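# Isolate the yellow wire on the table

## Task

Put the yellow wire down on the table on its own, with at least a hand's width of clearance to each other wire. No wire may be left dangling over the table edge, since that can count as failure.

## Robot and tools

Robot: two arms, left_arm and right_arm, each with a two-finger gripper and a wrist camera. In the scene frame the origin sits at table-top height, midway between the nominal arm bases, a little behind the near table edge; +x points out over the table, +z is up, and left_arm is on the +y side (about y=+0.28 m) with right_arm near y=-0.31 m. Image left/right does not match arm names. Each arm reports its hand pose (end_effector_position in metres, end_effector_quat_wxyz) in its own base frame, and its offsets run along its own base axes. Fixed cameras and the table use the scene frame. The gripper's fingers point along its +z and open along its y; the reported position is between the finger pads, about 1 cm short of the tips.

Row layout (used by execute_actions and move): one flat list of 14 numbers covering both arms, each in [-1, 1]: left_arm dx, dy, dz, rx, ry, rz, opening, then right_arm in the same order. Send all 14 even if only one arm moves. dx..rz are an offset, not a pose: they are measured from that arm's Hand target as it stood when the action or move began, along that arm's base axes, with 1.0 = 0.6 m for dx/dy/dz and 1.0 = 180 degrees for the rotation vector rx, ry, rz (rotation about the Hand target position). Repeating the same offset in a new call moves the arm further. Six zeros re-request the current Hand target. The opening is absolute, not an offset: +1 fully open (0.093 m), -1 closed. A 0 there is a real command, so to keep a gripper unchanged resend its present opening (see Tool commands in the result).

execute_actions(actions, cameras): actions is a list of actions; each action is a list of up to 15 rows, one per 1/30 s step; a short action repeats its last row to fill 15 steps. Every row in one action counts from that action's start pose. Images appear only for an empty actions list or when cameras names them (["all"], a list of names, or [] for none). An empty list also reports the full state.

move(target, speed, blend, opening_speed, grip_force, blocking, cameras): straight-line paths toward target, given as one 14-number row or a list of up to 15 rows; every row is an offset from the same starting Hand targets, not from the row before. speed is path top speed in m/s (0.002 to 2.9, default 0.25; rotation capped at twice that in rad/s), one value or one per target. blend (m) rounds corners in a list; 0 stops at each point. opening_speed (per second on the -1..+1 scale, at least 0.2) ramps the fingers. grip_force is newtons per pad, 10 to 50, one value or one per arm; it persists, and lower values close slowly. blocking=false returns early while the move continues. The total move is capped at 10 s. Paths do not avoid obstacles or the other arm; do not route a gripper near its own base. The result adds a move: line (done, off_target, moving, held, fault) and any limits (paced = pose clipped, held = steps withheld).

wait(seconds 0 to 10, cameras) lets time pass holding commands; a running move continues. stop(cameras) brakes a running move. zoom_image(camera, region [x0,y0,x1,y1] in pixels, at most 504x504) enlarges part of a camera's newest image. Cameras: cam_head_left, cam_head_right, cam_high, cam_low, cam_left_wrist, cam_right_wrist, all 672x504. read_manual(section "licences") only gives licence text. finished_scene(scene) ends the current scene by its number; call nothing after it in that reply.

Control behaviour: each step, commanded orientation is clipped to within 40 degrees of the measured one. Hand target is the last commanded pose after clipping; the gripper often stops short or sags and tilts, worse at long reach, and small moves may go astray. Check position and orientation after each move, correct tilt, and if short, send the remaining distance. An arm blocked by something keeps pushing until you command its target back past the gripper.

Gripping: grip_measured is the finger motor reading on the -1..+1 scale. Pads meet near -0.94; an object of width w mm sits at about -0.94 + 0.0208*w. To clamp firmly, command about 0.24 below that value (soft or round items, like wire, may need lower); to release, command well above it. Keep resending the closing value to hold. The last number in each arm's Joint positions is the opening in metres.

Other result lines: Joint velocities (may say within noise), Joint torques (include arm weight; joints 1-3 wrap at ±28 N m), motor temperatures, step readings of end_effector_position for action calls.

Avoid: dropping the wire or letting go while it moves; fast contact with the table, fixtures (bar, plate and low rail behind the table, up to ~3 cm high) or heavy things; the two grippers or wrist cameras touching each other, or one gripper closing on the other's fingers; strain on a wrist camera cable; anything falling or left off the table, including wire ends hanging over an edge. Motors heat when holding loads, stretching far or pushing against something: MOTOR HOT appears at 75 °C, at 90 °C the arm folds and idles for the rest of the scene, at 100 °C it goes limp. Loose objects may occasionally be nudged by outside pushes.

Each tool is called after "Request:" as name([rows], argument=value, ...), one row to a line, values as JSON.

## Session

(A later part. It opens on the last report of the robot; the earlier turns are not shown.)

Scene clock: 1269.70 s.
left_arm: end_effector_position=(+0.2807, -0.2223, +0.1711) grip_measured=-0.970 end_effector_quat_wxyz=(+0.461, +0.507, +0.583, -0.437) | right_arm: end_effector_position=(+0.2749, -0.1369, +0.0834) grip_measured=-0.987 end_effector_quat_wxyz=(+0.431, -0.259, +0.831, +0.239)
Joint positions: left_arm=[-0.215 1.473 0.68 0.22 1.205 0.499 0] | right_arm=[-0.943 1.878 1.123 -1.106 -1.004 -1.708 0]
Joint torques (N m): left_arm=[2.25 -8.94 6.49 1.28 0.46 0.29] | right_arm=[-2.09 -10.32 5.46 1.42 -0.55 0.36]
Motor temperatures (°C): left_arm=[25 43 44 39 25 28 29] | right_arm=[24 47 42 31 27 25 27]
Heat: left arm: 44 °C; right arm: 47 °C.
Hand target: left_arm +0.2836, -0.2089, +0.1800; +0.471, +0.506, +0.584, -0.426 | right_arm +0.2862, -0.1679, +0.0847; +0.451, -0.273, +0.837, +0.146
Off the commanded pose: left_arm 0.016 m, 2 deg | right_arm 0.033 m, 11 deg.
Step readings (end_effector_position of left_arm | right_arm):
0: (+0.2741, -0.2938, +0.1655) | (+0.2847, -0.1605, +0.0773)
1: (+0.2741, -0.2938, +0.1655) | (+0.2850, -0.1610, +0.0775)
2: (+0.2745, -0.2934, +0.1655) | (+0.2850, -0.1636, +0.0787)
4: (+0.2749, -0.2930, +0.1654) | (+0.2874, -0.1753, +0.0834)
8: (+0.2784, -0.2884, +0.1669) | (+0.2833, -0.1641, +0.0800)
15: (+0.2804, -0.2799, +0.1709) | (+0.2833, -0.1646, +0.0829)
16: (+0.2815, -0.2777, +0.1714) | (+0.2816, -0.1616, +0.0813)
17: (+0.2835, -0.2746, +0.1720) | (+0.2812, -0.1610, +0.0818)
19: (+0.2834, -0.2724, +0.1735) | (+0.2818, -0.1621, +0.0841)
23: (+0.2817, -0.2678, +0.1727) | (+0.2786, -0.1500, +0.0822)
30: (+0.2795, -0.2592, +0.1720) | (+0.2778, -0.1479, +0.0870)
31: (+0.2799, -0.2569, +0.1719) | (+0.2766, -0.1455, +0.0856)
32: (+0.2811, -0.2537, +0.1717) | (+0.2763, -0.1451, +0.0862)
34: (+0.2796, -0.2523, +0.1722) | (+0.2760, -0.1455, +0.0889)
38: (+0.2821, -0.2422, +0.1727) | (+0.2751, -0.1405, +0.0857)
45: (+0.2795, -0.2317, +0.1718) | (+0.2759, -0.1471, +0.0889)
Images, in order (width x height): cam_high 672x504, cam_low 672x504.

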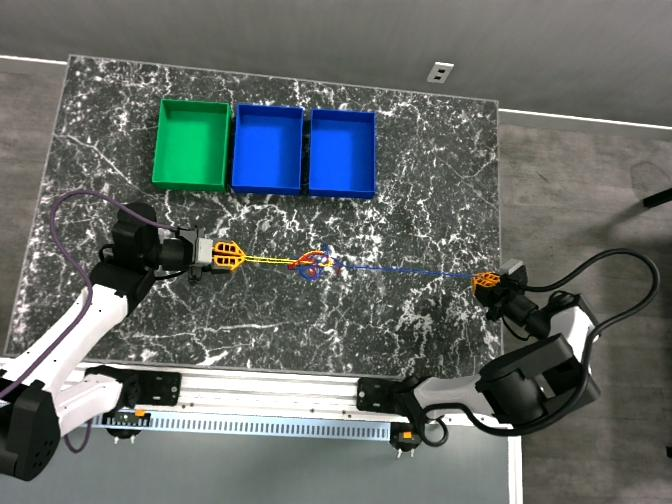

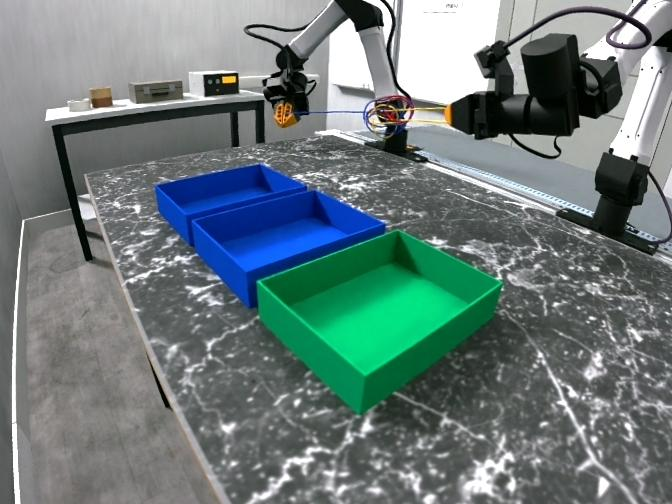

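Request:
execute_actions([
  [[0,0,0,0,0,0,-1,0,0.02,0,0,0,0,-1],[0,0,0,0,0,0,-1,0,0.05,0,0,0,0,-1],[0,0,0,0,0,0,-1,0,0.08,0,0,0,0,-1],[0,0,0,0,0,0,-1,0,0.08,0,0,0,0,-1],[0,0,0,0,0,0,-1,0,0.05,0,0,0,0,-1],[0,0,0,0,0,0,-1,0,0.02,0,0,0,0,-1],[0,0,0,0,0,0,-1,0,-0.01,0,0,0,0,-1],[0,0,0,0,0,0,-1,0,-0.03,0,0,0,0,-1],[0,0,0,0,0,0,-1,0,0.0,0,0,0,0,-1],[0,0,0,0,0,0,-1,0,0.04,0,0,0,0,-1],[0,0,0,0,0,0,-1,0,0.08,0,0,0,0,-1],[0,0,0,0,0,0,-1,0,0.08,0,0,0,0,-1],[0,0,0,0,0,0,-1,0,0.05,0,0,0,0,-1],[0,0,0,0,0,0,-1,0,0.02,0,0,0,0,-1],[0,0,0,0,0,0,-1,0,0,0,0,0,0,-1]],
  [[0,0,0,0,0,0,-1,0,0.02,0,0,0,0,-1],[0,0,0,0,0,0,-1,0,0.05,0,0,0,0,-1],[0,0,0,0,0,0,-1,0,0.08,0,0,0,0,-1],[0,0,0,0,0,0,-1,0,0.08,0,0,0,0,-1],[0,0,0,0,0,0,-1,0,0.05,0,0,0,0,-1],[0,0,0,0,0,0,-1,0,0.02,0,0,0,0,-1],[0,0,0,0,0,0,-1,0,-0.01,0,0,0,0,-1],[0,0,0,0,0,0,-1,0,-0.03,0,0,0,0,-1],[0,0,0,0,0,0,-1,0,0.0,0,0,0,0,-1],[0,0,0,0,0,0,-1,0,0.04,0,0,0,0,-1],[0,0,0,0,0,0,-1,0,0.08,0,0,0,0,-1],[0,0,0,0,0,0,-1,0,0.08,0,0,0,0,-1],[0,0,0,0,0,0,-1,0,0.05,0,0,0,0,-1],[0,0,0,0,0,0,-1,0,0.02,0,0,0,0,-1],[0,0,0,0,0,0,-1,0,0,0,0,0,0,-1]],
  [[0,0,0,0,0,0,-1,0,0.02,0,0,0,0,-1],[0,0,0,0,0,0,-1,0,0.05,0,0,0,0,-1],[0,0,0,0,0,0,-1,0,0.08,0,0,0,0,-1],[0,0,0,0,0,0,-1,0,0.08,0,0,0,0,-1],[0,0,0,0,0,0,-1,0,0.05,0,0,0,0,-1],[0,0,0,0,0,0,-1,0,0.02,0,0,0,0,-1],[0,0,0,0,0,0,-1,0,-0.01,0,0,0,0,-1],[0,0,0,0,0,0,-1,0,-0.03,0,0,0,0,-1],[0,0,0,0,0,0,-1,0,0.0,0,0,0,0,-1],[0,0,0,0,0,0,-1,0,0.04,0,0,0,0,-1],[0,0,0,0,0,0,-1,0,0.08,0,0,0,0,-1],[0,0,0,0,0,0,-1,0,0.08,0,0,0,0,-1],[0,0,0,0,0,0,-1,0,0.05,0,0,0,0,-1],[0,0,0,0,0,0,-1,0,0.02,0,0,0,0,-1],[0,0,0,0,0,0,-1,0,0,0,0,0,0,-1]],
], cameras=["cam_high", "cam_low"])

Request:
zoom_image(camera="cam_high", region=[230, 210, 490, 330])

Request:
zoom_image(camera="cam_low", region=[330, 70, 460, 180])

Scene clock: 1303.63 s.
left_arm: end_effector_position=(+0.2814, -0.2135, +0.1682) grip_measured=-0.970 end_effector_quat_wxyz=(+0.458, +0.502, +0.591, -0.434) | right_arm: end_effector_position=(+0.2825, -0.1505, +0.0847) grip_measured=-0.987 end_effector_quat_wxyz=(+0.452, -0.265, +0.836, +0.166)
Joint positions: left_arm=[-0.186 1.465 0.68 0.166 1.214 0.534 0] | right_arm=[-0.949 1.785 1.037 -0.882 -1.004 -1.595 0]
Joint torques (N m): left_arm=[0.54 -8.23 7.8 1.29 0.46 0.3] | right_arm=[-1.29 -6.04 7.35 0.44 -0.51 -0.12]
Heat: left arm: 42 °C; right arm: 47 °C.
Hand target: left_arm +0.2836, -0.2090, +0.1801; +0.471, +0.506, +0.584, -0.426 | right_arm +0.2862, -0.1680, +0.0847; +0.451, -0.273, +0.837, +0.146
Off the commanded pose: left_arm 0.013 m, 2 deg | right_arm 0.018 m, 2 deg.
Step readings (end_effector_position of left_arm | right_arm):
0: (+0.2807, -0.2223, +0.1711) | (+0.2749, -0.1369, +0.0834)
1: (+0.2804, -0.2223, +0.1707) | (+0.2748, -0.1359, +0.0829)
2: (+0.2802, -0.2218, +0.1702) | (+0.2742, -0.1323, +0.0814)
4: (+0.2822, -0.2177, +0.1699) | (+0.2720, -0.1185, +0.0790)
8: (+0.2846, -0.2127, +0.1698) | (+0.2759, -0.1280, +0.0845)
15: (+0.2828, -0.2131, +0.1689) | (+0.2779, -0.1227, +0.0816)
16: (+0.2827, -0.2131, +0.1688) | (+0.2796, -0.1297, +0.0823)
17: (+0.2827, -0.2131, +0.1688) | (+0.2808, -0.1354, +0.0823)
19: (+0.2822, -0.2136, +0.1688) | (+0.2796, -0.1289, +0.0809)
23: (+0.2823, -0.2131, +0.1685) | (+0.2835, -0.1370, +0.0826)
30: (+0.2824, -0.2127, +0.1685) | (+0.2814, -0.1278, +0.0804)
31: (+0.2824, -0.2127, +0.1684) | (+0.2829, -0.1346, +0.0815)
32: (+0.2823, -0.2127, +0.1684) | (+0.2839, -0.1397, +0.0812)
34: (+0.2823, -0.2127, +0.1684) | (+0.2820, -0.1344, +0.0800)
38: (+0.2823, -0.2127, +0.1683) | (+0.2847, -0.1396, +0.0820)
45: (+0.2821, -0.2127, +0.1683) | (+0.2814, -0.1275, +0.0795)
Images, in order (width x height): cam_high 672x504, cam_low 672x504.

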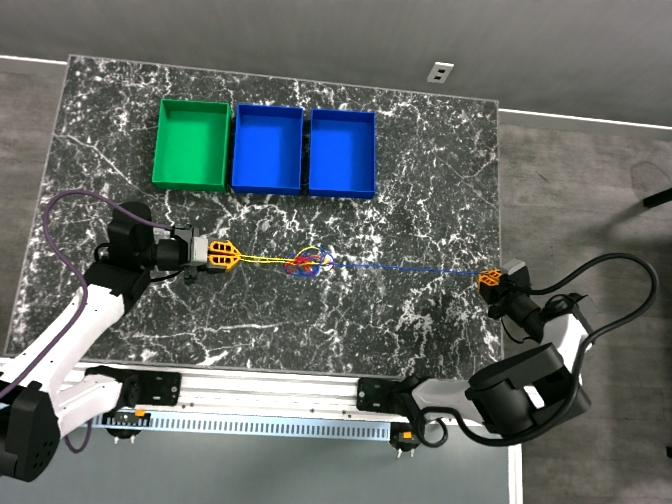

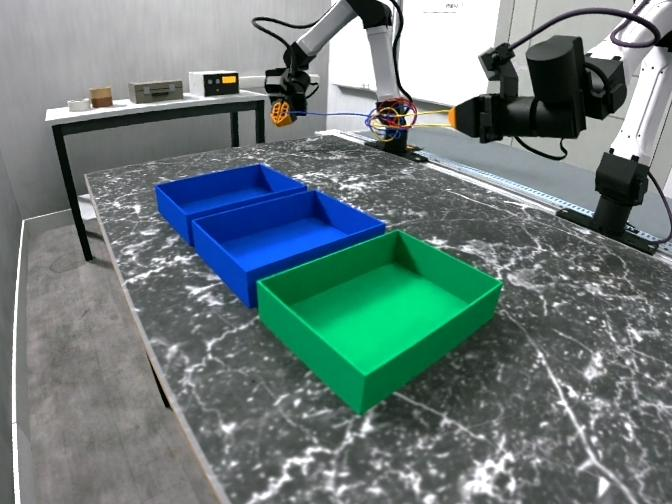

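Scaled by 1.938 from the camera's 672x504 image, which has a finer 960x720 frame.

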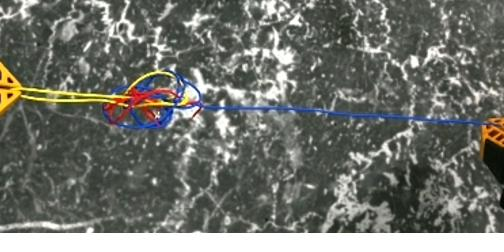

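Scaled by 3.877 from the camera's 672x504 image, which has a finer 960x720 frame.

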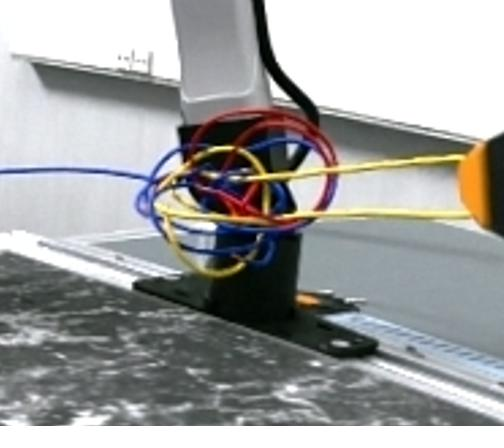

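Request:
execute_actions([
  [[0,0.003,0,0,0,0,-1,0,0.02,0,0,0,0,-1],[0,0.006,0,0,0,0,-1,0,0.05,0,0,0,0,-1],[0,0.009,0,0,0,0,-1,0,0.08,0,0,0,0,-1],[0,0.012,0,0,0,0,-1,0,0.08,0,0,0,0,-1],[0,0.015,0,0,0,0,-1,0,0.05,0,0,0,0,-1],[0,0.018,0,0,0,0,-1,0,0.02,0,0,0,0,-1],[0,0.021,0,0,0,0,-1,0,-0.01,0,0,0,0,-1],[0,0.024,0,0,0,0,-1,0,-0.03,0,0,0,0,-1],[0,0.027,0,0,0,0,-1,0,0.0,0,0,0,0,-1],[0,0.03,0,0,0,0,-1,0,0.04,0,0,0,0,-1],[0,0.033,0,0,0,0,-1,0,0.08,0,0,0,0,-1],[0,0.036,0,0,0,0,-1,0,0.08,0,0,0,0,-1],[0,0.039,0,0,0,0,-1,0,0.05,0,0,0,0,-1],[0,0.042,0,0,0,0,-1,0,0.02,0,0,0,0,-1],[0,0.045,0,0,0,0,-1,0,0,0,0,0,0,-1]],
  [[0,0.003,0,0,0,0,-1,0,0.02,0,0,0,0,-1],[0,0.006,0,0,0,0,-1,0,0.05,0,0,0,0,-1],[0,0.009,0,0,0,0,-1,0,0.08,0,0,0,0,-1],[0,0.012,0,0,0,0,-1,0,0.08,0,0,0,0,-1],[0,0.015,0,0,0,0,-1,0,0.05,0,0,0,0,-1],[0,0.018,0,0,0,0,-1,0,0.02,0,0,0,0,-1],[0,0.021,0,0,0,0,-1,0,-0.01,0,0,0,0,-1],[0,0.024,0,0,0,0,-1,0,-0.03,0,0,0,0,-1],[0,0.027,0,0,0,0,-1,0,0.0,0,0,0,0,-1],[0,0.03,0,0,0,0,-1,0,0.04,0,0,0,0,-1],[0,0.033,0,0,0,0,-1,0,0.08,0,0,0,0,-1],[0,0.036,0,0,0,0,-1,0,0.08,0,0,0,0,-1],[0,0.039,0,0,0,0,-1,0,0.05,0,0,0,0,-1],[0,0.042,0,0,0,0,-1,0,0.02,0,0,0,0,-1],[0,0.045,0,0,0,0,-1,0,0,0,0,0,0,-1]],
  [[0,0.003,0,0,0,0,-1,0,0.02,0,0,0,0,-1],[0,0.006,0,0,0,0,-1,0,0.05,0,0,0,0,-1],[0,0.009,0,0,0,0,-1,0,0.08,0,0,0,0,-1],[0,0.012,0,0,0,0,-1,0,0.08,0,0,0,0,-1],[0,0.015,0,0,0,0,-1,0,0.05,0,0,0,0,-1],[0,0.018,0,0,0,0,-1,0,0.02,0,0,0,0,-1],[0,0.021,0,0,0,0,-1,0,-0.01,0,0,0,0,-1],[0,0.024,0,0,0,0,-1,0,-0.03,0,0,0,0,-1],[0,0.027,0,0,0,0,-1,0,0.0,0,0,0,0,-1],[0,0.03,0,0,0,0,-1,0,0.04,0,0,0,0,-1],[0,0.033,0,0,0,0,-1,0,0.08,0,0,0,0,-1],[0,0.036,0,0,0,0,-1,0,0.08,0,0,0,0,-1],[0,0.039,0,0,0,0,-1,0,0.05,0,0,0,0,-1],[0,0.042,0,0,0,0,-1,0,0.02,0,0,0,0,-1],[0,0.045,0,0,0,0,-1,0,0,0,0,0,0,-1]],
], cameras=["cam_high", "cam_low"])

Request:
zoom_image(camera="cam_high", region=[210, 210, 490, 330])

Request:
zoom_image(camera="cam_low", region=[330, 70, 480, 190])

Scene clock: 1339.03 s.
left_arm: end_effector_position=(+0.2701, -0.1422, +0.1685) grip_measured=-0.970 end_effector_quat_wxyz=(+0.465, +0.490, +0.596, -0.433) | right_arm: end_effector_position=(+0.2730, -0.1152, +0.0864) grip_measured=-0.987 end_effector_quat_wxyz=(+0.438, -0.256, +0.830, +0.231)
Joint positions: left_arm=[0.087 1.505 0.84 -0.677 1.372 1.275 0] | right_arm=[-0.906 1.774 1.005 -1.001 -1.024 -1.616 0]
Joint torques (N m): left_arm=[3 -4.97 9.44 0.67 0.83 0.31] | right_arm=[-5.76 -5.29 9.94 1.25 -0.22 -0.03]
Motor temperatures (°C): left_arm=[25 39 43 38 25 28 29] | right_arm=[25 40 44 30 27 25 27]
Heat: left arm: 43 °C; right arm: 44 °C.
Hand target: left_arm +0.2836, -0.1280, +0.1801; +0.471, +0.506, +0.584, -0.426 | right_arm +0.2862, -0.1679, +0.0847; +0.451, -0.273, +0.837, +0.146
Off the commanded pose: left_arm 0.023 m, 3 deg | right_arm 0.054 m, 10 deg.
Step readings (end_effector_position of left_arm | right_arm):
0: (+0.2814, -0.2135, +0.1682) | (+0.2825, -0.1505, +0.0847)
1: (+0.2814, -0.2135, +0.1682) | (+0.2827, -0.1500, +0.0847)
2: (+0.2815, -0.2131, +0.1680) | (+0.2824, -0.1480, +0.0833)
4: (+0.2824, -0.2105, +0.1673) | (+0.2805, -0.1332, +0.0793)
8: (+0.2854, -0.2012, +0.1658) | (+0.2828, -0.1365, +0.0811)
15: (+0.2838, -0.1891, +0.1631) | (+0.2808, -0.1267, +0.0803)
16: (+0.2845, -0.1866, +0.1631) | (+0.2825, -0.1330, +0.0810)
17: (+0.2838, -0.1859, +0.1635) | (+0.2832, -0.1372, +0.0810)
19: (+0.2826, -0.1846, +0.1644) | (+0.2809, -0.1280, +0.0802)
23: (+0.2840, -0.1759, +0.1648) | (+0.2833, -0.1348, +0.0820)
30: (+0.2844, -0.1625, +0.1678) | (+0.2803, -0.1236, +0.0801)
31: (+0.2845, -0.1605, +0.1687) | (+0.2819, -0.1305, +0.0815)
32: (+0.2825, -0.1612, +0.1698) | (+0.2822, -0.1308, +0.0822)
34: (+0.2816, -0.1585, +0.1707) | (+0.2803, -0.1182, +0.0807)
38: (+0.2814, -0.1513, +0.1736) | (+0.2819, -0.1269, +0.0844)
45: (+0.2811, -0.1389, +0.1719) | (+0.2776, -0.1132, +0.0832)
Images, in order (width x height): cam_high 672x504, cam_low 672x504.

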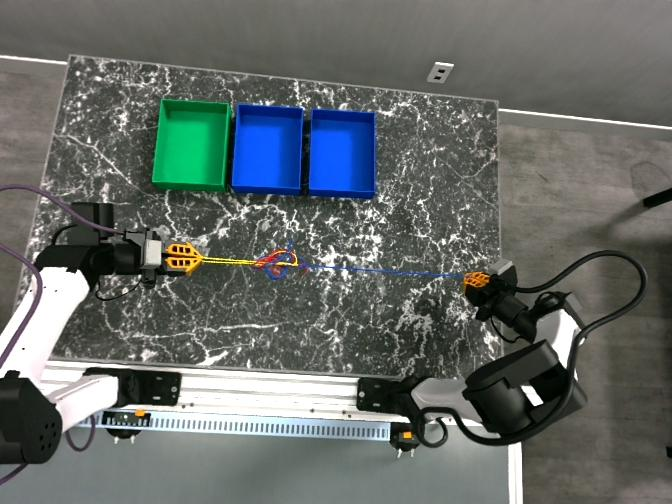

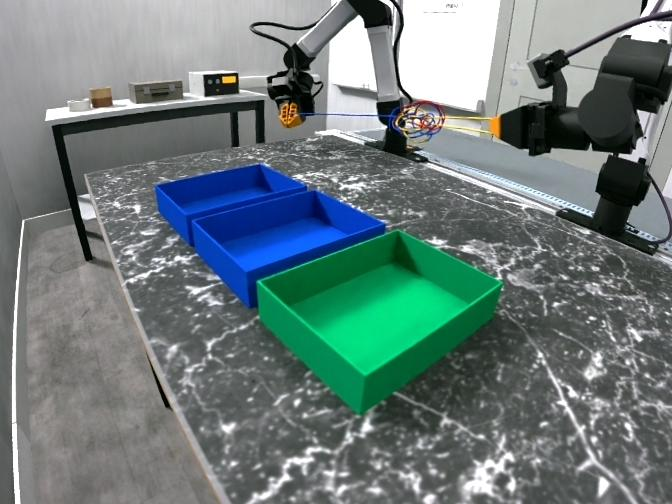

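Scaled by 1.800 from the camera's 672x504 image, which has a finer 960x720 frame.

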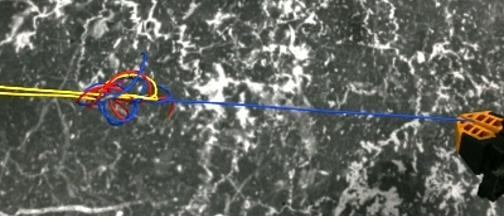

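Scaled by 3.360 from the camera's 672x504 image, which has a finer 960x720 frame.

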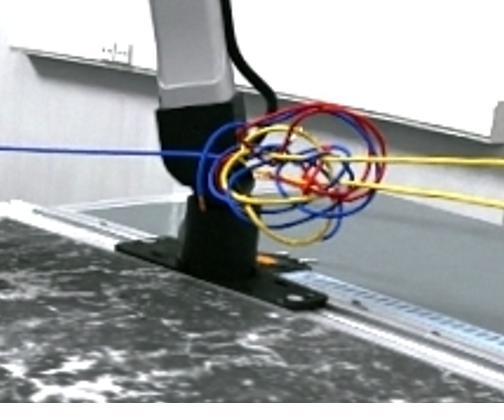

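Request:
execute_actions([
  [[0,0,0,0,0,0,-1,0,0.04,0,0,0,0,-1],[0,0,0,0,0,0,-1,0,0.08,0,0,0,0,-1],[0,0,0,0,0,0,-1,0,0.12,0,0,0,0,-1],[0,0,0,0,0,0,-1,0,0.12,0,0,0,0,-1],[0,0,0,0,0,0,-1,0,0.08,0,0,0,0,-1],[0,0,0,0,0,0,-1,0,0.04,0,0,0,0,-1],[0,0,0,0,0,0,-1,0,0.0,0,0,0,0,-1],[0,0,0,0,0,0,-1,0,0.0,0,0,0,0,-1],[0,0,0,0,0,0,-1,0,0.03,0,0,0,0,-1],[0,0,0,0,0,0,-1,0,0.08,0,0,0,0,-1],[0,0,0,0,0,0,-1,0,0.12,0,0,0,0,-1],[0,0,0,0,0,0,-1,0,0.12,0,0,0,0,-1],[0,0,0,0,0,0,-1,0,0.08,0,0,0,0,-1],[0,0,0,0,0,0,-1,0,0.04,0,0,0,0,-1],[0,0,0,0,0,0,-1,0,0,0,0,0,0,-1]],
  [[0,0,0,0,0,0,-1,0,0.04,0,0,0,0,-1],[0,0,0,0,0,0,-1,0,0.08,0,0,0,0,-1],[0,0,0,0,0,0,-1,0,0.12,0,0,0,0,-1],[0,0,0,0,0,0,-1,0,0.12,0,0,0,0,-1],[0,0,0,0,0,0,-1,0,0.08,0,0,0,0,-1],[0,0,0,0,0,0,-1,0,0.04,0,0,0,0,-1],[0,0,0,0,0,0,-1,0,0.0,0,0,0,0,-1],[0,0,0,0,0,0,-1,0,0.0,0,0,0,0,-1],[0,0,0,0,0,0,-1,0,0.03,0,0,0,0,-1],[0,0,0,0,0,0,-1,0,0.08,0,0,0,0,-1],[0,0,0,0,0,0,-1,0,0.12,0,0,0,0,-1],[0,0,0,0,0,0,-1,0,0.12,0,0,0,0,-1],[0,0,0,0,0,0,-1,0,0.08,0,0,0,0,-1],[0,0,0,0,0,0,-1,0,0.04,0,0,0,0,-1],[0,0,0,0,0,0,-1,0,0,0,0,0,0,-1]],
  [[0,0,0,0,0,0,-1,0,0.04,0,0,0,0,-1],[0,0,0,0,0,0,-1,0,0.08,0,0,0,0,-1],[0,0,0,0,0,0,-1,0,0.12,0,0,0,0,-1],[0,0,0,0,0,0,-1,0,0.12,0,0,0,0,-1],[0,0,0,0,0,0,-1,0,0.08,0,0,0,0,-1],[0,0,0,0,0,0,-1,0,0.04,0,0,0,0,-1],[0,0,0,0,0,0,-1,0,0.0,0,0,0,0,-1],[0,0,0,0,0,0,-1,0,0.0,0,0,0,0,-1],[0,0,0,0,0,0,-1,0,0.03,0,0,0,0,-1],[0,0,0,0,0,0,-1,0,0.08,0,0,0,0,-1],[0,0,0,0,0,0,-1,0,0.12,0,0,0,0,-1],[0,0,0,0,0,0,-1,0,0.12,0,0,0,0,-1],[0,0,0,0,0,0,-1,0,0.08,0,0,0,0,-1],[0,0,0,0,0,0,-1,0,0.04,0,0,0,0,-1],[0,0,0,0,0,0,-1,0,0,0,0,0,0,-1]],
], cameras=["cam_high", "cam_low"])

Request:
zoom_image(camera="cam_high", region=[210, 210, 490, 330])

Request:
zoom_image(camera="cam_low", region=[330, 70, 480, 190])

Scene clock: 1384.97 s.
left_arm: end_effector_position=(+0.2765, -0.1289, +0.1760) grip_measured=-0.970 end_effector_quat_wxyz=(+0.464, +0.496, +0.591, -0.434) | right_arm: end_effector_position=(+0.2818, -0.1592, +0.0852) grip_measured=-0.989 end_effector_quat_wxyz=(+0.458, -0.259, +0.838, +0.142)
Joint positions: left_arm=[0.136 1.614 0.987 -1.024 1.377 1.599 0] | right_arm=[-0.968 1.76 1.013 -0.818 -1 -1.565 0]
Joint torques (N m): left_arm=[0.08 -5.07 8.44 0.23 0.64 0.31] | right_arm=[0.35 -6.19 6.39 0.29 -0.55 -0.19]
Heat: left arm: 42 °C; right arm: 47 °C.
Hand target: left_arm +0.2836, -0.1280, +0.1801; +0.471, +0.506, +0.584, -0.426 | right_arm +0.2862, -0.1680, +0.0847; +0.451, -0.273, +0.837, +0.146
Off the commanded pose: left_arm 0.008 m, 2 deg | right_arm 0.010 m, 2 deg.
Step readings (end_effector_position of left_arm | right_arm):
0: (+0.2701, -0.1422, +0.1684) | (+0.2730, -0.1152, +0.0864)
1: (+0.2700, -0.1422, +0.1693) | (+0.2727, -0.1142, +0.0858)
2: (+0.2716, -0.1417, +0.1701) | (+0.2727, -0.1110, +0.0851)
4: (+0.2769, -0.1380, +0.1726) | (+0.2718, -0.0960, +0.0813)
8: (+0.2813, -0.1326, +0.1749) | (+0.2760, -0.1110, +0.0865)
15: (+0.2786, -0.1322, +0.1743) | (+0.2766, -0.1017, +0.0833)
16: (+0.2788, -0.1322, +0.1747) | (+0.2787, -0.1141, +0.0839)
17: (+0.2771, -0.1344, +0.1748) | (+0.2796, -0.1192, +0.0841)
19: (+0.2758, -0.1353, +0.1744) | (+0.2773, -0.1058, +0.0813)
23: (+0.2768, -0.1324, +0.1752) | (+0.2813, -0.1195, +0.0836)
30: (+0.2759, -0.1322, +0.1755) | (+0.2791, -0.1035, +0.0817)
31: (+0.2762, -0.1317, +0.1758) | (+0.2812, -0.1155, +0.0826)
32: (+0.2753, -0.1335, +0.1759) | (+0.2826, -0.1233, +0.0832)
34: (+0.2743, -0.1348, +0.1759) | (+0.2802, -0.1089, +0.0815)
38: (+0.2751, -0.1327, +0.1759) | (+0.2837, -0.1220, +0.0833)
45: (+0.2758, -0.1306, +0.1760) | (+0.2816, -0.1133, +0.0805)
Images, in order (width x height): cam_high 672x504, cam_low 672x504.

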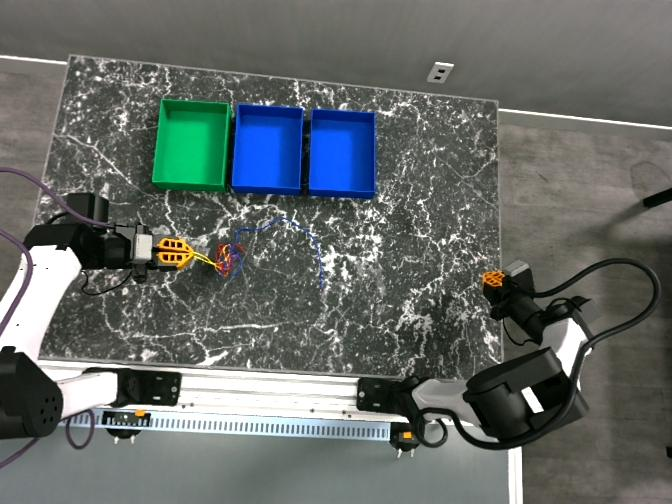

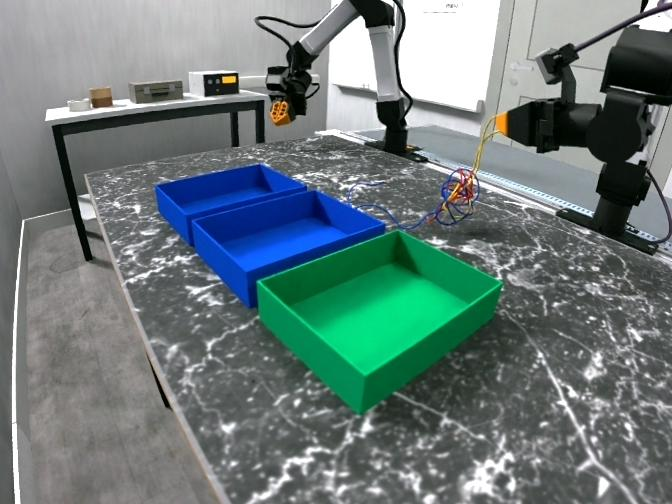

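Scaled by 1.800 from the camera's 672x504 image, which has a finer 960x720 frame.

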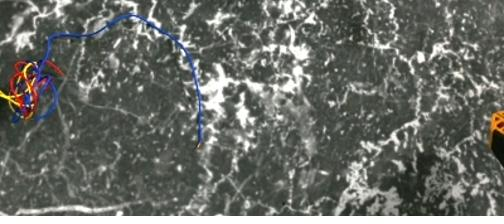

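Scaled by 3.360 from the camera's 672x504 image, which has a finer 960x720 frame.

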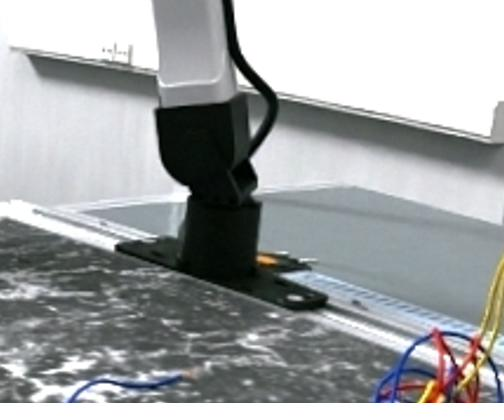

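Request:
zoom_image(camera="cam_low", region=[390, 100, 520, 240])

Request:
zoom_image(camera="cam_high", region=[180, 210, 340, 310])

Scaled by 3.600 from the camera's 672x504 image, which has a finer 960x720 frame.

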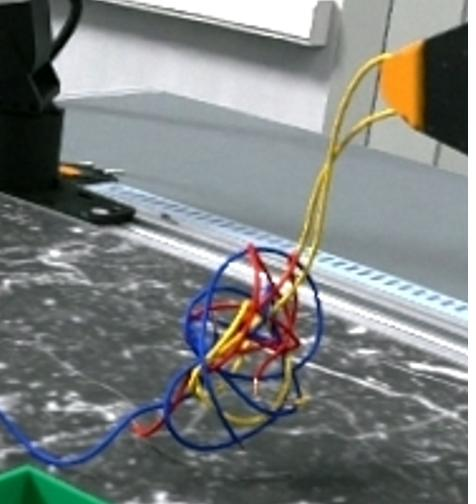

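Scaled by 3.150 from the camera's 672x504 image, which has a finer 960x720 frame.

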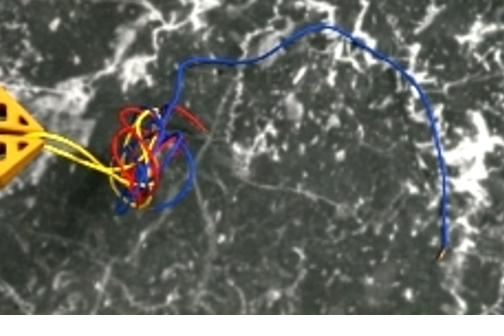

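Request:
move(target=[0, -0.2, 0, 0, 0, 0, -1, -0.119, 0.53, 0.142, 0, 0, 0.16, 0.0], speed=0.15, cameras=["cam_right_wrist", "cam_high", "cam_low"])

Request:
zoom_image(camera="cam_right_wrist", region=[100, 0, 450, 300])

Request:
zoom_image(camera="cam_low", region=[350, 80, 490, 220])

Scene clock: 1424.93 s.
left_arm: end_effector_position=(+0.2770, -0.2483, +0.1777) grip_measured=-0.970 end_effector_quat_wxyz=(+0.453, +0.506, +0.586, -0.442) | right_arm: end_effector_position=(+0.2121, +0.1504, +0.1678) grip_measured=-0.002 end_effector_quat_wxyz=(+0.389, -0.474, +0.745, +0.264)
Joint positions: left_arm=[-0.309 1.474 0.692 0.293 1.131 0.388 0] | right_arm=[0.14 0.924 0.669 -0.658 -0.788 -0.712 0.045]
Joint torques (N m): left_arm=[-0.76 -5.93 6.06 2.08 0.01 0.12] | right_arm=[1.03 -3.04 5.53 2.14 -0.34 0.16]
Heat: left arm: 42 °C; right arm: 44 °C.
Hand target: left_arm +0.2836, -0.2480, +0.1801; +0.471, +0.506, +0.584, -0.426 | right_arm +0.2148, +0.1500, +0.1700; +0.400, -0.472, +0.743, +0.254
Off the commanded pose: left_arm 0.007 m, 3 deg | right_arm 0.003 m, 2 deg.
move: off_target (left_arm)
camera_calibration:
cam_right_wrist: T_world_to_cam=[[0.903499, -0.42859, 0.000342652, -0.130809], [-0.377904, -0.797028, -0.4711, 0.313801], [0.202182, 0.425509, -0.88208, 0.128215], [0, 0, 0, 1]] pos_world=[0.21085, 0.139488, 0.260972]
Images, in order (width x height): cam_high 672x504, cam_low 672x504, cam_right_wrist 672x504.

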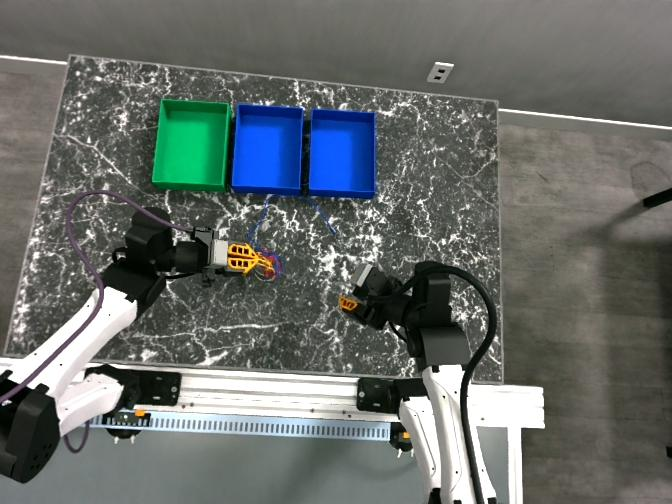

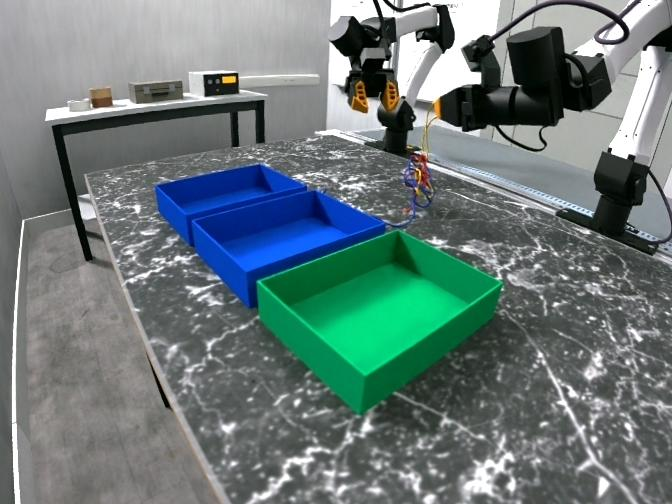

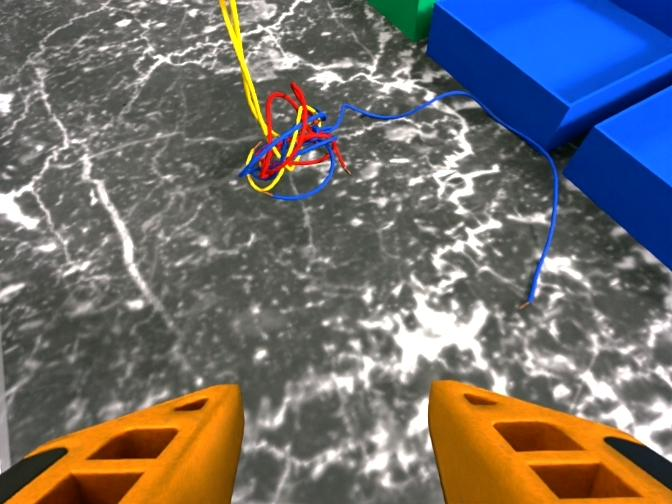

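Scaled by 1.440 from the camera's 672x504 image, which has a finer 960x720 frame.

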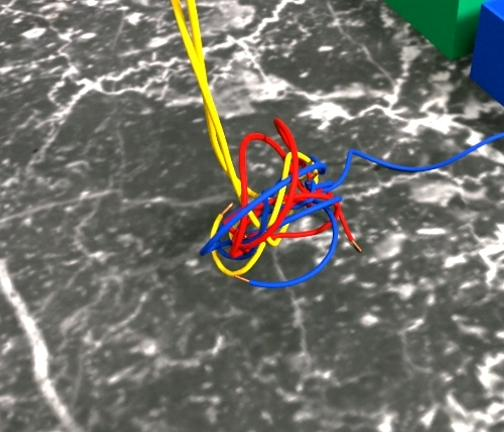

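Scaled by 3.600 from the camera's 672x504 image, which has a finer 960x720 frame.

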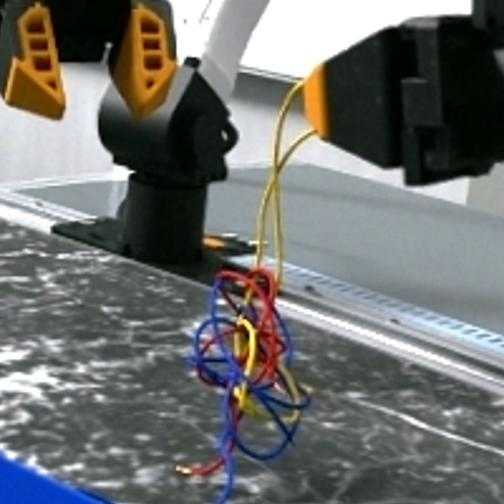

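Request:
zoom_image(camera="cam_right_wrist", region=[220, 60, 370, 220])

Scaled by 3.150 from the camera's 672x504 image, which has a finer 960x720 frame.

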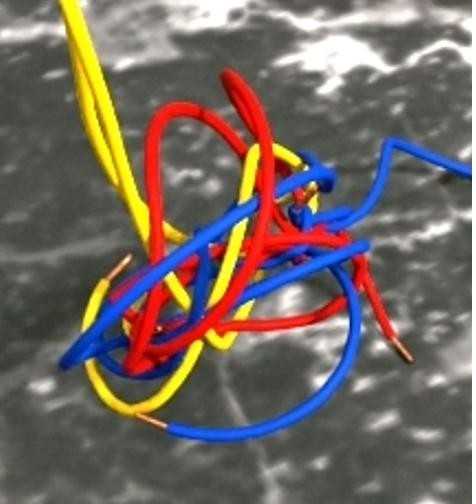

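Request:
move(target=[0, 0, 0, 0, 0, 0, -1, 0.0837, 0.16, -0.115, 0, 0, 0, -0.4], speed=0.1, cameras=["cam_right_wrist"])

Request:
zoom_image(camera="cam_right_wrist", region=[100, 40, 450, 340])

Scene clock: 1466.17 s.
left_arm: end_effector_position=(+0.2770, -0.2483, +0.1778) grip_measured=-0.970 end_effector_quat_wxyz=(+0.453, +0.506, +0.586, -0.442) | right_arm: end_effector_position=(+0.2593, +0.2440, +0.0980) grip_measured=-0.398 end_effector_quat_wxyz=(+0.389, -0.480, +0.744, +0.256)
Joint positions: left_arm=[-0.309 1.474 0.692 0.293 1.131 0.387 0] | right_arm=[0.522 1.349 0.569 0.074 -0.51 -0.385 0.026]
Joint torques (N m): left_arm=[-0.69 -5.97 6.11 2.1 0.02 0.11] | right_arm=[1.32 -3.84 6.12 2.61 -0.22 0.19]
Motor temperatures (°C): left_arm=[25 36 40 38 25 28 29] | right_arm=[25 35 42 36 27 25 27]
Heat: left arm: 40 °C; right arm: 42 °C.
Hand target: left_arm +0.2836, -0.2480, +0.1801; +0.471, +0.506, +0.584, -0.426 | right_arm +0.2651, +0.2460, +0.1010; +0.400, -0.472, +0.743, +0.254
Off the commanded pose: left_arm 0.007 m, 3 deg | right_arm 0.007 m, 2 deg.
move: off_target (left_arm)
camera_calibration:
cam_right_wrist: T_world_to_cam=[[0.904836, -0.425424, 0.0169359, -0.136078], [-0.370036, -0.805462, -0.46293, 0.372535], [0.210583, 0.412609, -0.886233, 0.0186363], [0, 0, 0, 1]] pos_world=[0.257055, 0.234483, 0.191278]
Images, in order (width x height): cam_right_wrist 672x504.

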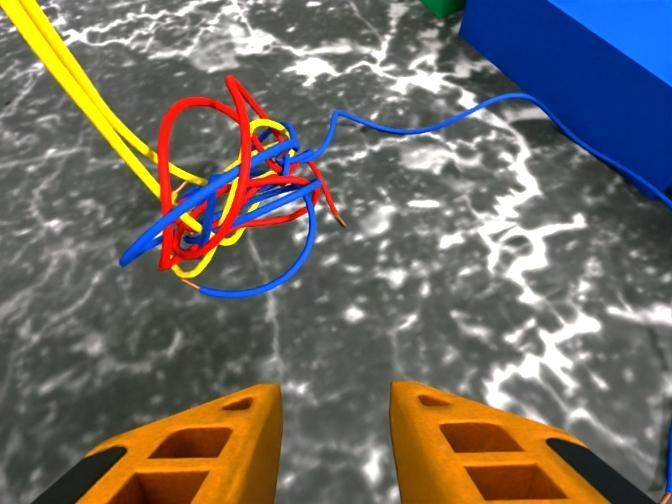

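Scaled by 1.440 from the camera's 672x504 image, which has a finer 960x720 frame.

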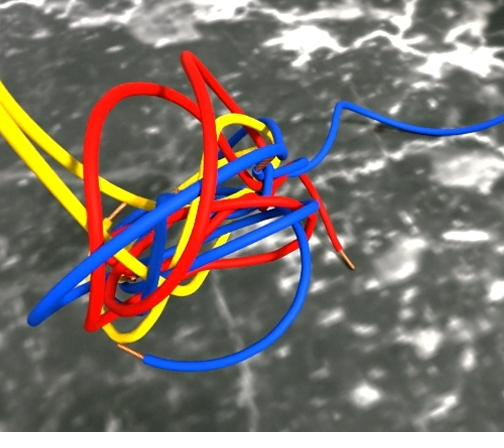

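Request:
move(target=[0, 0, 0, 0, 0, 0, -1, 0.026, 0.085, -0.05, 0, 0, 0, -0.3], speed=0.08, cameras=["cam_right_wrist"])

Scene clock: 1496.37 s.
left_arm: end_effector_position=(+0.2771, -0.2483, +0.1778) grip_measured=-0.970 end_effector_quat_wxyz=(+0.453, +0.506, +0.586, -0.442) | right_arm: end_effector_position=(+0.2690, +0.2893, +0.0595) grip_measured=-0.302 end_effector_quat_wxyz=(+0.378, -0.481, +0.749, +0.253)
Joint positions: left_arm=[-0.309 1.474 0.692 0.294 1.13 0.387 0] | right_arm=[0.652 1.604 0.614 0.298 -0.407 -0.297 0.031]
Joint torques (N m): left_arm=[-0.72 -5.97 6.01 2.09 0.02 0.11] | right_arm=[1.18 -5.2 7.66 2.69 -0.11 0.19]
Heat: left arm: 40 °C; right arm: 42 °C.
Hand target: left_arm +0.2836, -0.2479, +0.1800; +0.471, +0.506, +0.584, -0.426 | right_arm +0.2806, +0.2970, +0.0709; +0.400, -0.473, +0.743, +0.254
Off the commanded pose: left_arm 0.007 m, 3 deg | right_arm 0.018 m, 3 deg.
move: off_target (left_arm, right_arm)
camera_calibration:
cam_right_wrist: T_world_to_cam=[[0.905204, -0.424869, 0.00960095, -0.124696], [-0.377475, -0.814198, -0.441128, 0.397898], [0.195239, 0.395687, -0.897393, -0.0264913], [0, 0, 0, 1]] pos_world=[0.268244, 0.281471, 0.152948]
Images, in order (width x height): cam_right_wrist 672x504.

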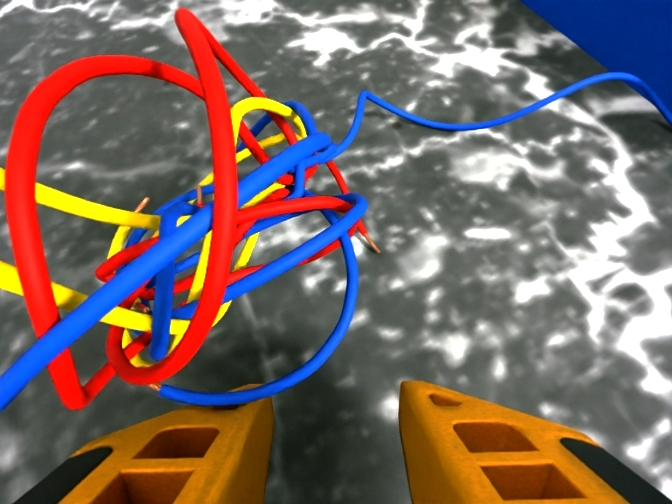

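Request:
move(target=[0, 0, 0, 0, 0, 0, -1, 0.0423, 0.0723, -0.0192, 0, 0, 0, -0.3], speed=0.06, cameras=["cam_right_wrist"])

Scene clock: 1521.80 s.
left_arm: end_effector_position=(+0.2774, -0.2483, +0.1778) grip_measured=-0.970 end_effector_quat_wxyz=(+0.453, +0.506, +0.587, -0.441) | right_arm: end_effector_position=(+0.2948, +0.3318, +0.0479) grip_measured=-0.302 end_effector_quat_wxyz=(+0.377, -0.482, +0.750, +0.252)
Joint positions: left_arm=[-0.309 1.474 0.692 0.294 1.129 0.387 0] | right_arm=[0.711 1.8 0.782 0.337 -0.359 -0.26 0.031]
Joint torques (N m): left_arm=[-0.72 -5.97 6.05 2.09 0.03 0.11] | right_arm=[1.09 -6.8 7.53 2.72 -0.11 0.21]
Motor temperatures (°C): left_arm=[25 36 39 40 25 28 29] | right_arm=[25 35 43 42 27 25 27]
Heat: left arm: 40 °C; right arm: 43 °C.
Hand target: left_arm +0.2836, -0.2479, +0.1801; +0.471, +0.506, +0.584, -0.426 | right_arm +0.3060, +0.3404, +0.0595; +0.400, -0.472, +0.743, +0.254
Off the commanded pose: left_arm 0.007 m, 3 deg | right_arm 0.018 m, 3 deg.
move: off_target (left_arm, right_arm)
camera_calibration:
cam_right_wrist: T_world_to_cam=[[0.905297, -0.424607, 0.0121111, -0.13018], [-0.376922, -0.816122, -0.438036, 0.437471], [0.195877, 0.391988, -0.898876, -0.0576916], [0, 0, 0, 1]] pos_world=[0.294045, 0.324368, 0.141347]
Images, in order (width x height): cam_right_wrist 672x504.

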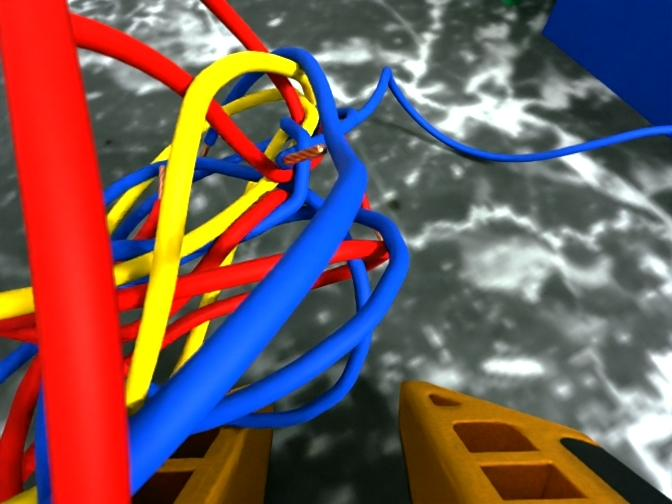

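Request:
move(target=[0, 0, 0, 0, 0, 0, -1, 0.0213, 0.0197, -0.003, 0, 0, 0, -0.3], speed=0.05, cameras=["cam_right_wrist"])

Scene clock: 1541.27 s.
left_arm: end_effector_position=(+0.2775, -0.2483, +0.1778) grip_measured=-0.970 end_effector_quat_wxyz=(+0.453, +0.506, +0.587, -0.441) | right_arm: end_effector_position=(+0.3095, +0.3442, +0.0482) grip_measured=-0.302 end_effector_quat_wxyz=(+0.383, -0.482, +0.747, +0.252)
Joint positions: left_arm=[-0.309 1.474 0.692 0.295 1.128 0.387 0] | right_arm=[0.711 1.86 0.855 0.337 -0.358 -0.26 0.031]
Joint torques (N m): left_arm=[-0.7 -6.01 6 2.09 0.03 0.11] | right_arm=[1.33 -7.13 7.71 2.61 -0.09 0.22]
Heat: left arm: 41 °C; right arm: 46 °C.
Hand target: left_arm +0.2836, -0.2480, +0.1801; +0.471, +0.506, +0.584, -0.426 | right_arm +0.3188, +0.3522, +0.0577; +0.400, -0.473, +0.743, +0.254
Off the commanded pose: left_arm 0.007 m, 3 deg | right_arm 0.015 m, 2 deg.
move: off_target (left_arm, right_arm)
camera_calibration:
cam_right_wrist: T_world_to_cam=[[0.904437, -0.426254, 0.0173741, -0.137642], [-0.374168, -0.812165, -0.447644, 0.451548], [0.204921, 0.398365, -0.894043, -0.0703121], [0, 0, 0, 1]] pos_world=[0.307852, 0.336071, 0.141662]
Images, in order (width x height): cam_right_wrist 672x504.

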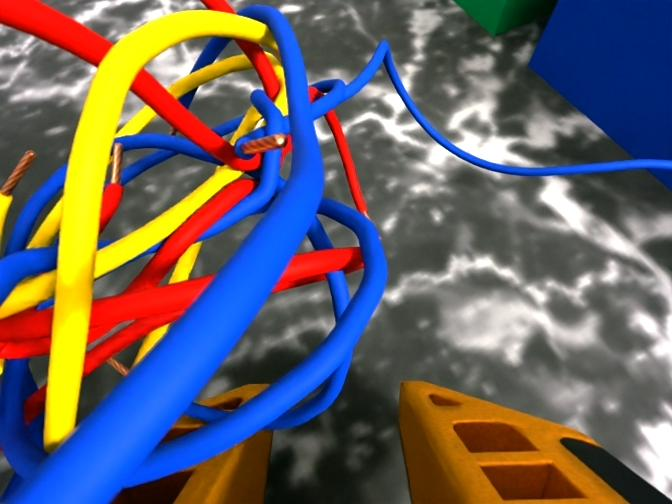

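Request:
move(target=[0, 0, 0, 0, 0, 0, -1, 0.012, 0.018, 0, 0, 0, 0, -0.3], speed=0.05, cameras=["cam_right_wrist"])

Scene clock: 1554.90 s.
left_arm: end_effector_position=(+0.2775, -0.2483, +0.1779) grip_measured=-0.970 end_effector_quat_wxyz=(+0.453, +0.506, +0.586, -0.441) | right_arm: end_effector_position=(+0.3220, +0.3532, +0.0511) grip_measured=-0.302 end_effector_quat_wxyz=(+0.390, -0.477, +0.746, +0.251)
Joint positions: left_arm=[-0.309 1.474 0.692 0.295 1.128 0.387 0] | right_arm=[0.711 1.898 0.91 0.337 -0.349 -0.253 0.031]
Joint torques (N m): left_arm=[-0.7 -5.93 6 2.09 0.02 0.1] | right_arm=[1.06 -7.6 7.69 2.5 -0.06 0.21]
Motor temperatures (°C): left_arm=[25 36 39 41 25 28 29] | right_arm=[25 38 44 47 27 25 27]
Heat: left arm: 41 °C; right arm: 47 °C.
Hand target: left_arm +0.2836, -0.2480, +0.1801; +0.471, +0.506, +0.584, -0.426 | right_arm +0.3260, +0.3630, +0.0576; +0.400, -0.472, +0.743, +0.254
Off the commanded pose: left_arm 0.007 m, 3 deg | right_arm 0.013 m, 1 deg.
move: off_target (left_arm, right_arm)
camera_calibration:
cam_right_wrist: T_world_to_cam=[[0.899831, -0.435588, 0.0238246, -0.140675], [-0.377122, -0.80418, -0.459427, 0.463547], [0.21928, 0.404422, -0.887896, -0.0810188], [0, 0, 0, 1]] pos_world=[0.319164, 0.344264, 0.144381]
Images, in order (width x height): cam_right_wrist 672x504.

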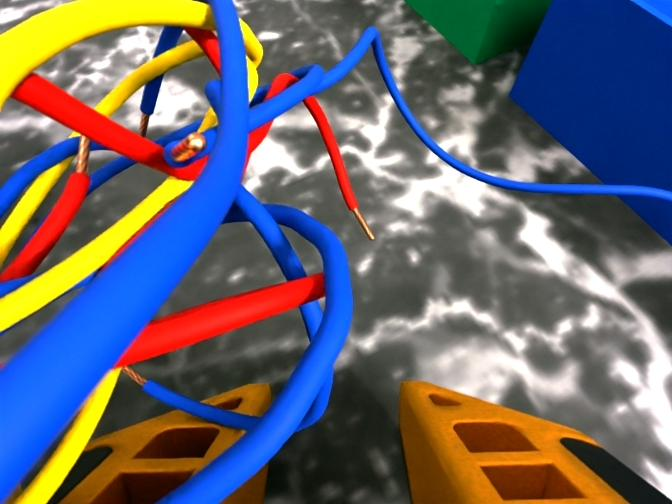

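Request:
move(target=[0, 0, 0, 0, 0, 0, -1, 0, 0, 0, 0, 0, 0, -1], speed=0.05, opening_speed=0.4, cameras=["cam_right_wrist"])

Scene clock: 1566.10 s.
left_arm: end_effector_position=(+0.2775, -0.2483, +0.1778) grip_measured=-0.970 end_effector_quat_wxyz=(+0.454, +0.506, +0.587, -0.441) | right_arm: end_effector_position=(+0.3220, +0.3532, +0.0511) grip_measured=-0.989 end_effector_quat_wxyz=(+0.390, -0.477, +0.746, +0.251)
Joint positions: left_arm=[-0.309 1.474 0.692 0.295 1.128 0.387 0] | right_arm=[0.711 1.898 0.91 0.337 -0.349 -0.253 0]
Joint torques (N m): left_arm=[-0.72 -5.97 6.06 2.08 0.03 0.11] | right_arm=[1.29 -7.47 7.8 2.52 -0.07 0.17]
Heat: left arm: 41 °C; right arm: 48 °C.
Hand target: left_arm +0.2836, -0.2480, +0.1800; +0.471, +0.506, +0.584, -0.426 | right_arm +0.3260, +0.3630, +0.0577; +0.400, -0.473, +0.743, +0.254
Off the commanded pose: left_arm 0.006 m, 3 deg | right_arm 0.012 m, 1 deg.
move: off_target (left_arm, right_arm)
camera_calibration:
cam_right_wrist: T_world_to_cam=[[0.899831, -0.435588, 0.0238246, -0.140675], [-0.377122, -0.80418, -0.459427, 0.463547], [0.21928, 0.404422, -0.887896, -0.0810188], [0, 0, 0, 1]] pos_world=[0.319164, 0.344264, 0.144381]
Images, in order (width x height): cam_right_wrist 672x504.

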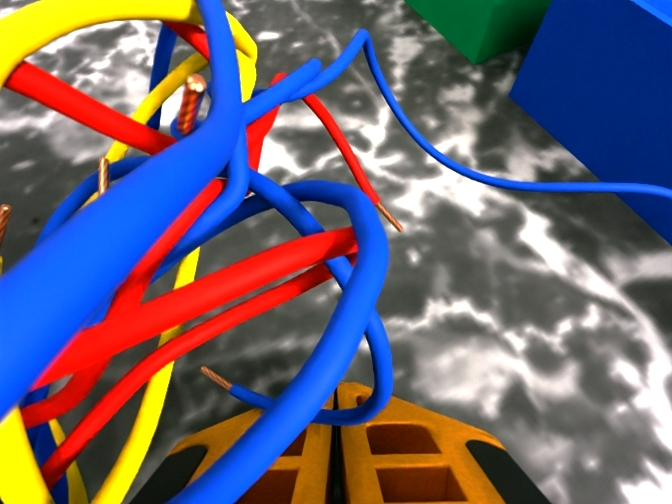

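Request:
move([
  [0, 0, 0, 0, 0, 0, -1, -0.018, -0.043, 0.03, 0, 0, 0, -1],
  [0, 0, 0, 0, 0, 0, -1, -0.018, -0.043, 0.03, 0, 0, 0, -0.3],
], speed=0.06, cameras=["cam_right_wrist"])

Scene clock: 1579.70 s.
left_arm: end_effector_position=(+0.2777, -0.2483, +0.1782) grip_measured=-0.970 end_effector_quat_wxyz=(+0.454, +0.506, +0.586, -0.440) | right_arm: end_effector_position=(+0.3189, +0.3430, +0.0687) grip_measured=-0.302 end_effector_quat_wxyz=(+0.405, -0.472, +0.742, +0.250)
Joint positions: left_arm=[-0.309 1.474 0.692 0.298 1.128 0.387 0] | right_arm=[0.698 1.822 0.865 0.336 -0.35 -0.253 0.031]
Joint torques (N m): left_arm=[-0.69 -5.97 5.98 2.08 0.03 0.11] | right_arm=[-0.39 -11.3 4.92 1.93 -0.37 -0.08]
Heat: left arm: 42 °C; right arm: 48 °C.
Hand target: left_arm +0.2836, -0.2480, +0.1801; +0.471, +0.506, +0.584, -0.426 | right_arm +0.3152, +0.3372, +0.0756; +0.400, -0.472, +0.743, +0.254
Off the commanded pose: left_arm 0.006 m, 2 deg | right_arm 0.010 m, 1 deg.
move: done
camera_calibration:
cam_right_wrist: T_world_to_cam=[[0.893859, -0.4469, 0.0360029, -0.137813], [-0.375511, -0.790102, -0.484491, 0.458701], [0.244965, 0.419547, -0.874055, -0.0749123], [0, 0, 0, 1]] pos_world=[0.313783, 0.332261, 0.161721]
Images, in order (width x height): cam_right_wrist 672x504.

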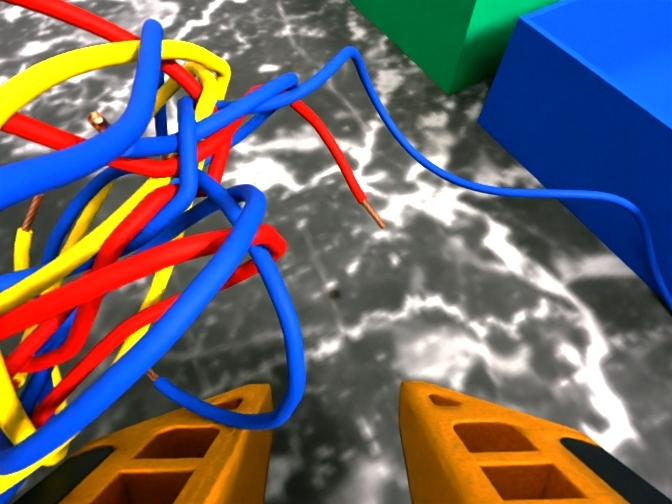

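Request:
zoom_image(camera="cam_right_wrist", region=[130, 150, 430, 440])

Scaled by 1.680 from the camera's 672x504 image, which has a finer 960x720 frame.

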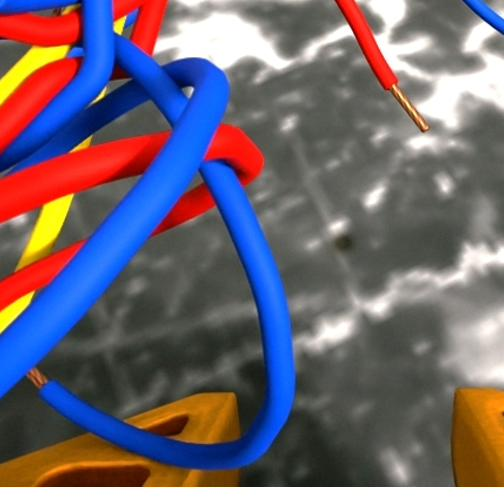

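Request:
move([
  [0, 0, 0, 0, 0, 0, -1, -0.0165, -0.0383, 0.0272, 0, 0, 0, -0.3],
  [0, 0, 0, 0, 0, 0, -1, -0.0215, -0.0183, 0.0433, 0, 0, 0, -0.3],
], speed=0.06, blend=[0.01, 0], cameras=["cam_right_wrist"])

Scene clock: 1649.50 s.
left_arm: end_effector_position=(+0.2778, -0.2483, +0.1783) grip_measured=-0.970 end_effector_quat_wxyz=(+0.455, +0.507, +0.586, -0.440) | right_arm: end_effector_position=(+0.3020, +0.3248, +0.0846) grip_measured=-0.302 end_effector_quat_wxyz=(+0.392, -0.472, +0.748, +0.253)
Joint positions: left_arm=[-0.309 1.474 0.692 0.299 1.128 0.387 0] | right_arm=[0.685 1.697 0.815 0.234 -0.369 -0.256 0.031]
Joint torques (N m): left_arm=[-0.7 -5.96 6.04 2.05 0.03 0.1] | right_arm=[1.13 -10.33 7.65 1.89 -0.27 0.03]
Motor temperatures (°C): left_arm=[25 35 38 43 25 28 29] | right_arm=[24 53 42 45 27 25 26]
Heat: left arm: 43 °C; right arm: 53 °C.
Hand target: left_arm +0.2836, -0.2480, +0.1801; +0.471, +0.506, +0.584, -0.426 | right_arm +0.3023, +0.3262, +0.1016; +0.400, -0.472, +0.743, +0.254
Off the commanded pose: left_arm 0.006 m, 2 deg | right_arm 0.017 m, 1 deg.
move: off_target (right_arm); blend cut to 0.0078 m at target 1
camera_calibration:
cam_right_wrist: T_world_to_cam=[[0.895928, -0.443908, 0.0160969, -0.131304], [-0.3862, -0.796337, -0.465507, 0.449304], [0.219461, 0.410844, -0.884898, -0.0378431], [0, 0, 0, 1]] pos_world=[0.299465, 0.315059, 0.177781]
Images, in order (width x height): cam_right_wrist 672x504.

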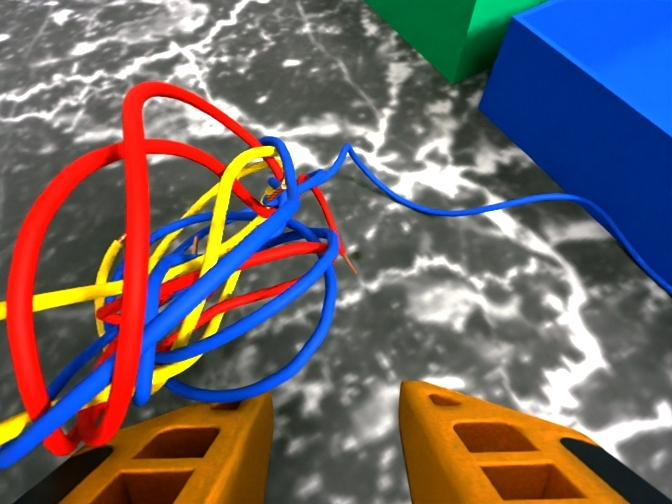

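Request:
zoom_image(camera="cam_right_wrist", region=[180, 120, 430, 410])

Scaled by 1.738 from the camera's 672x504 image, which has a finer 960x720 frame.

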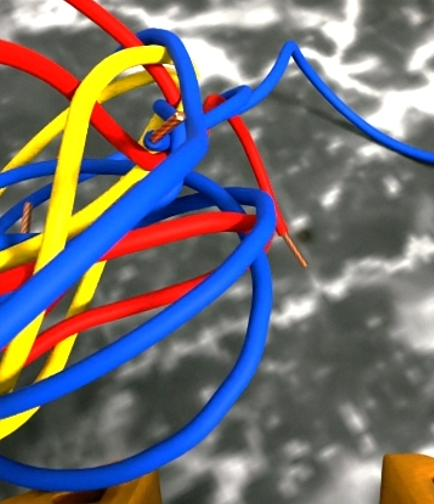

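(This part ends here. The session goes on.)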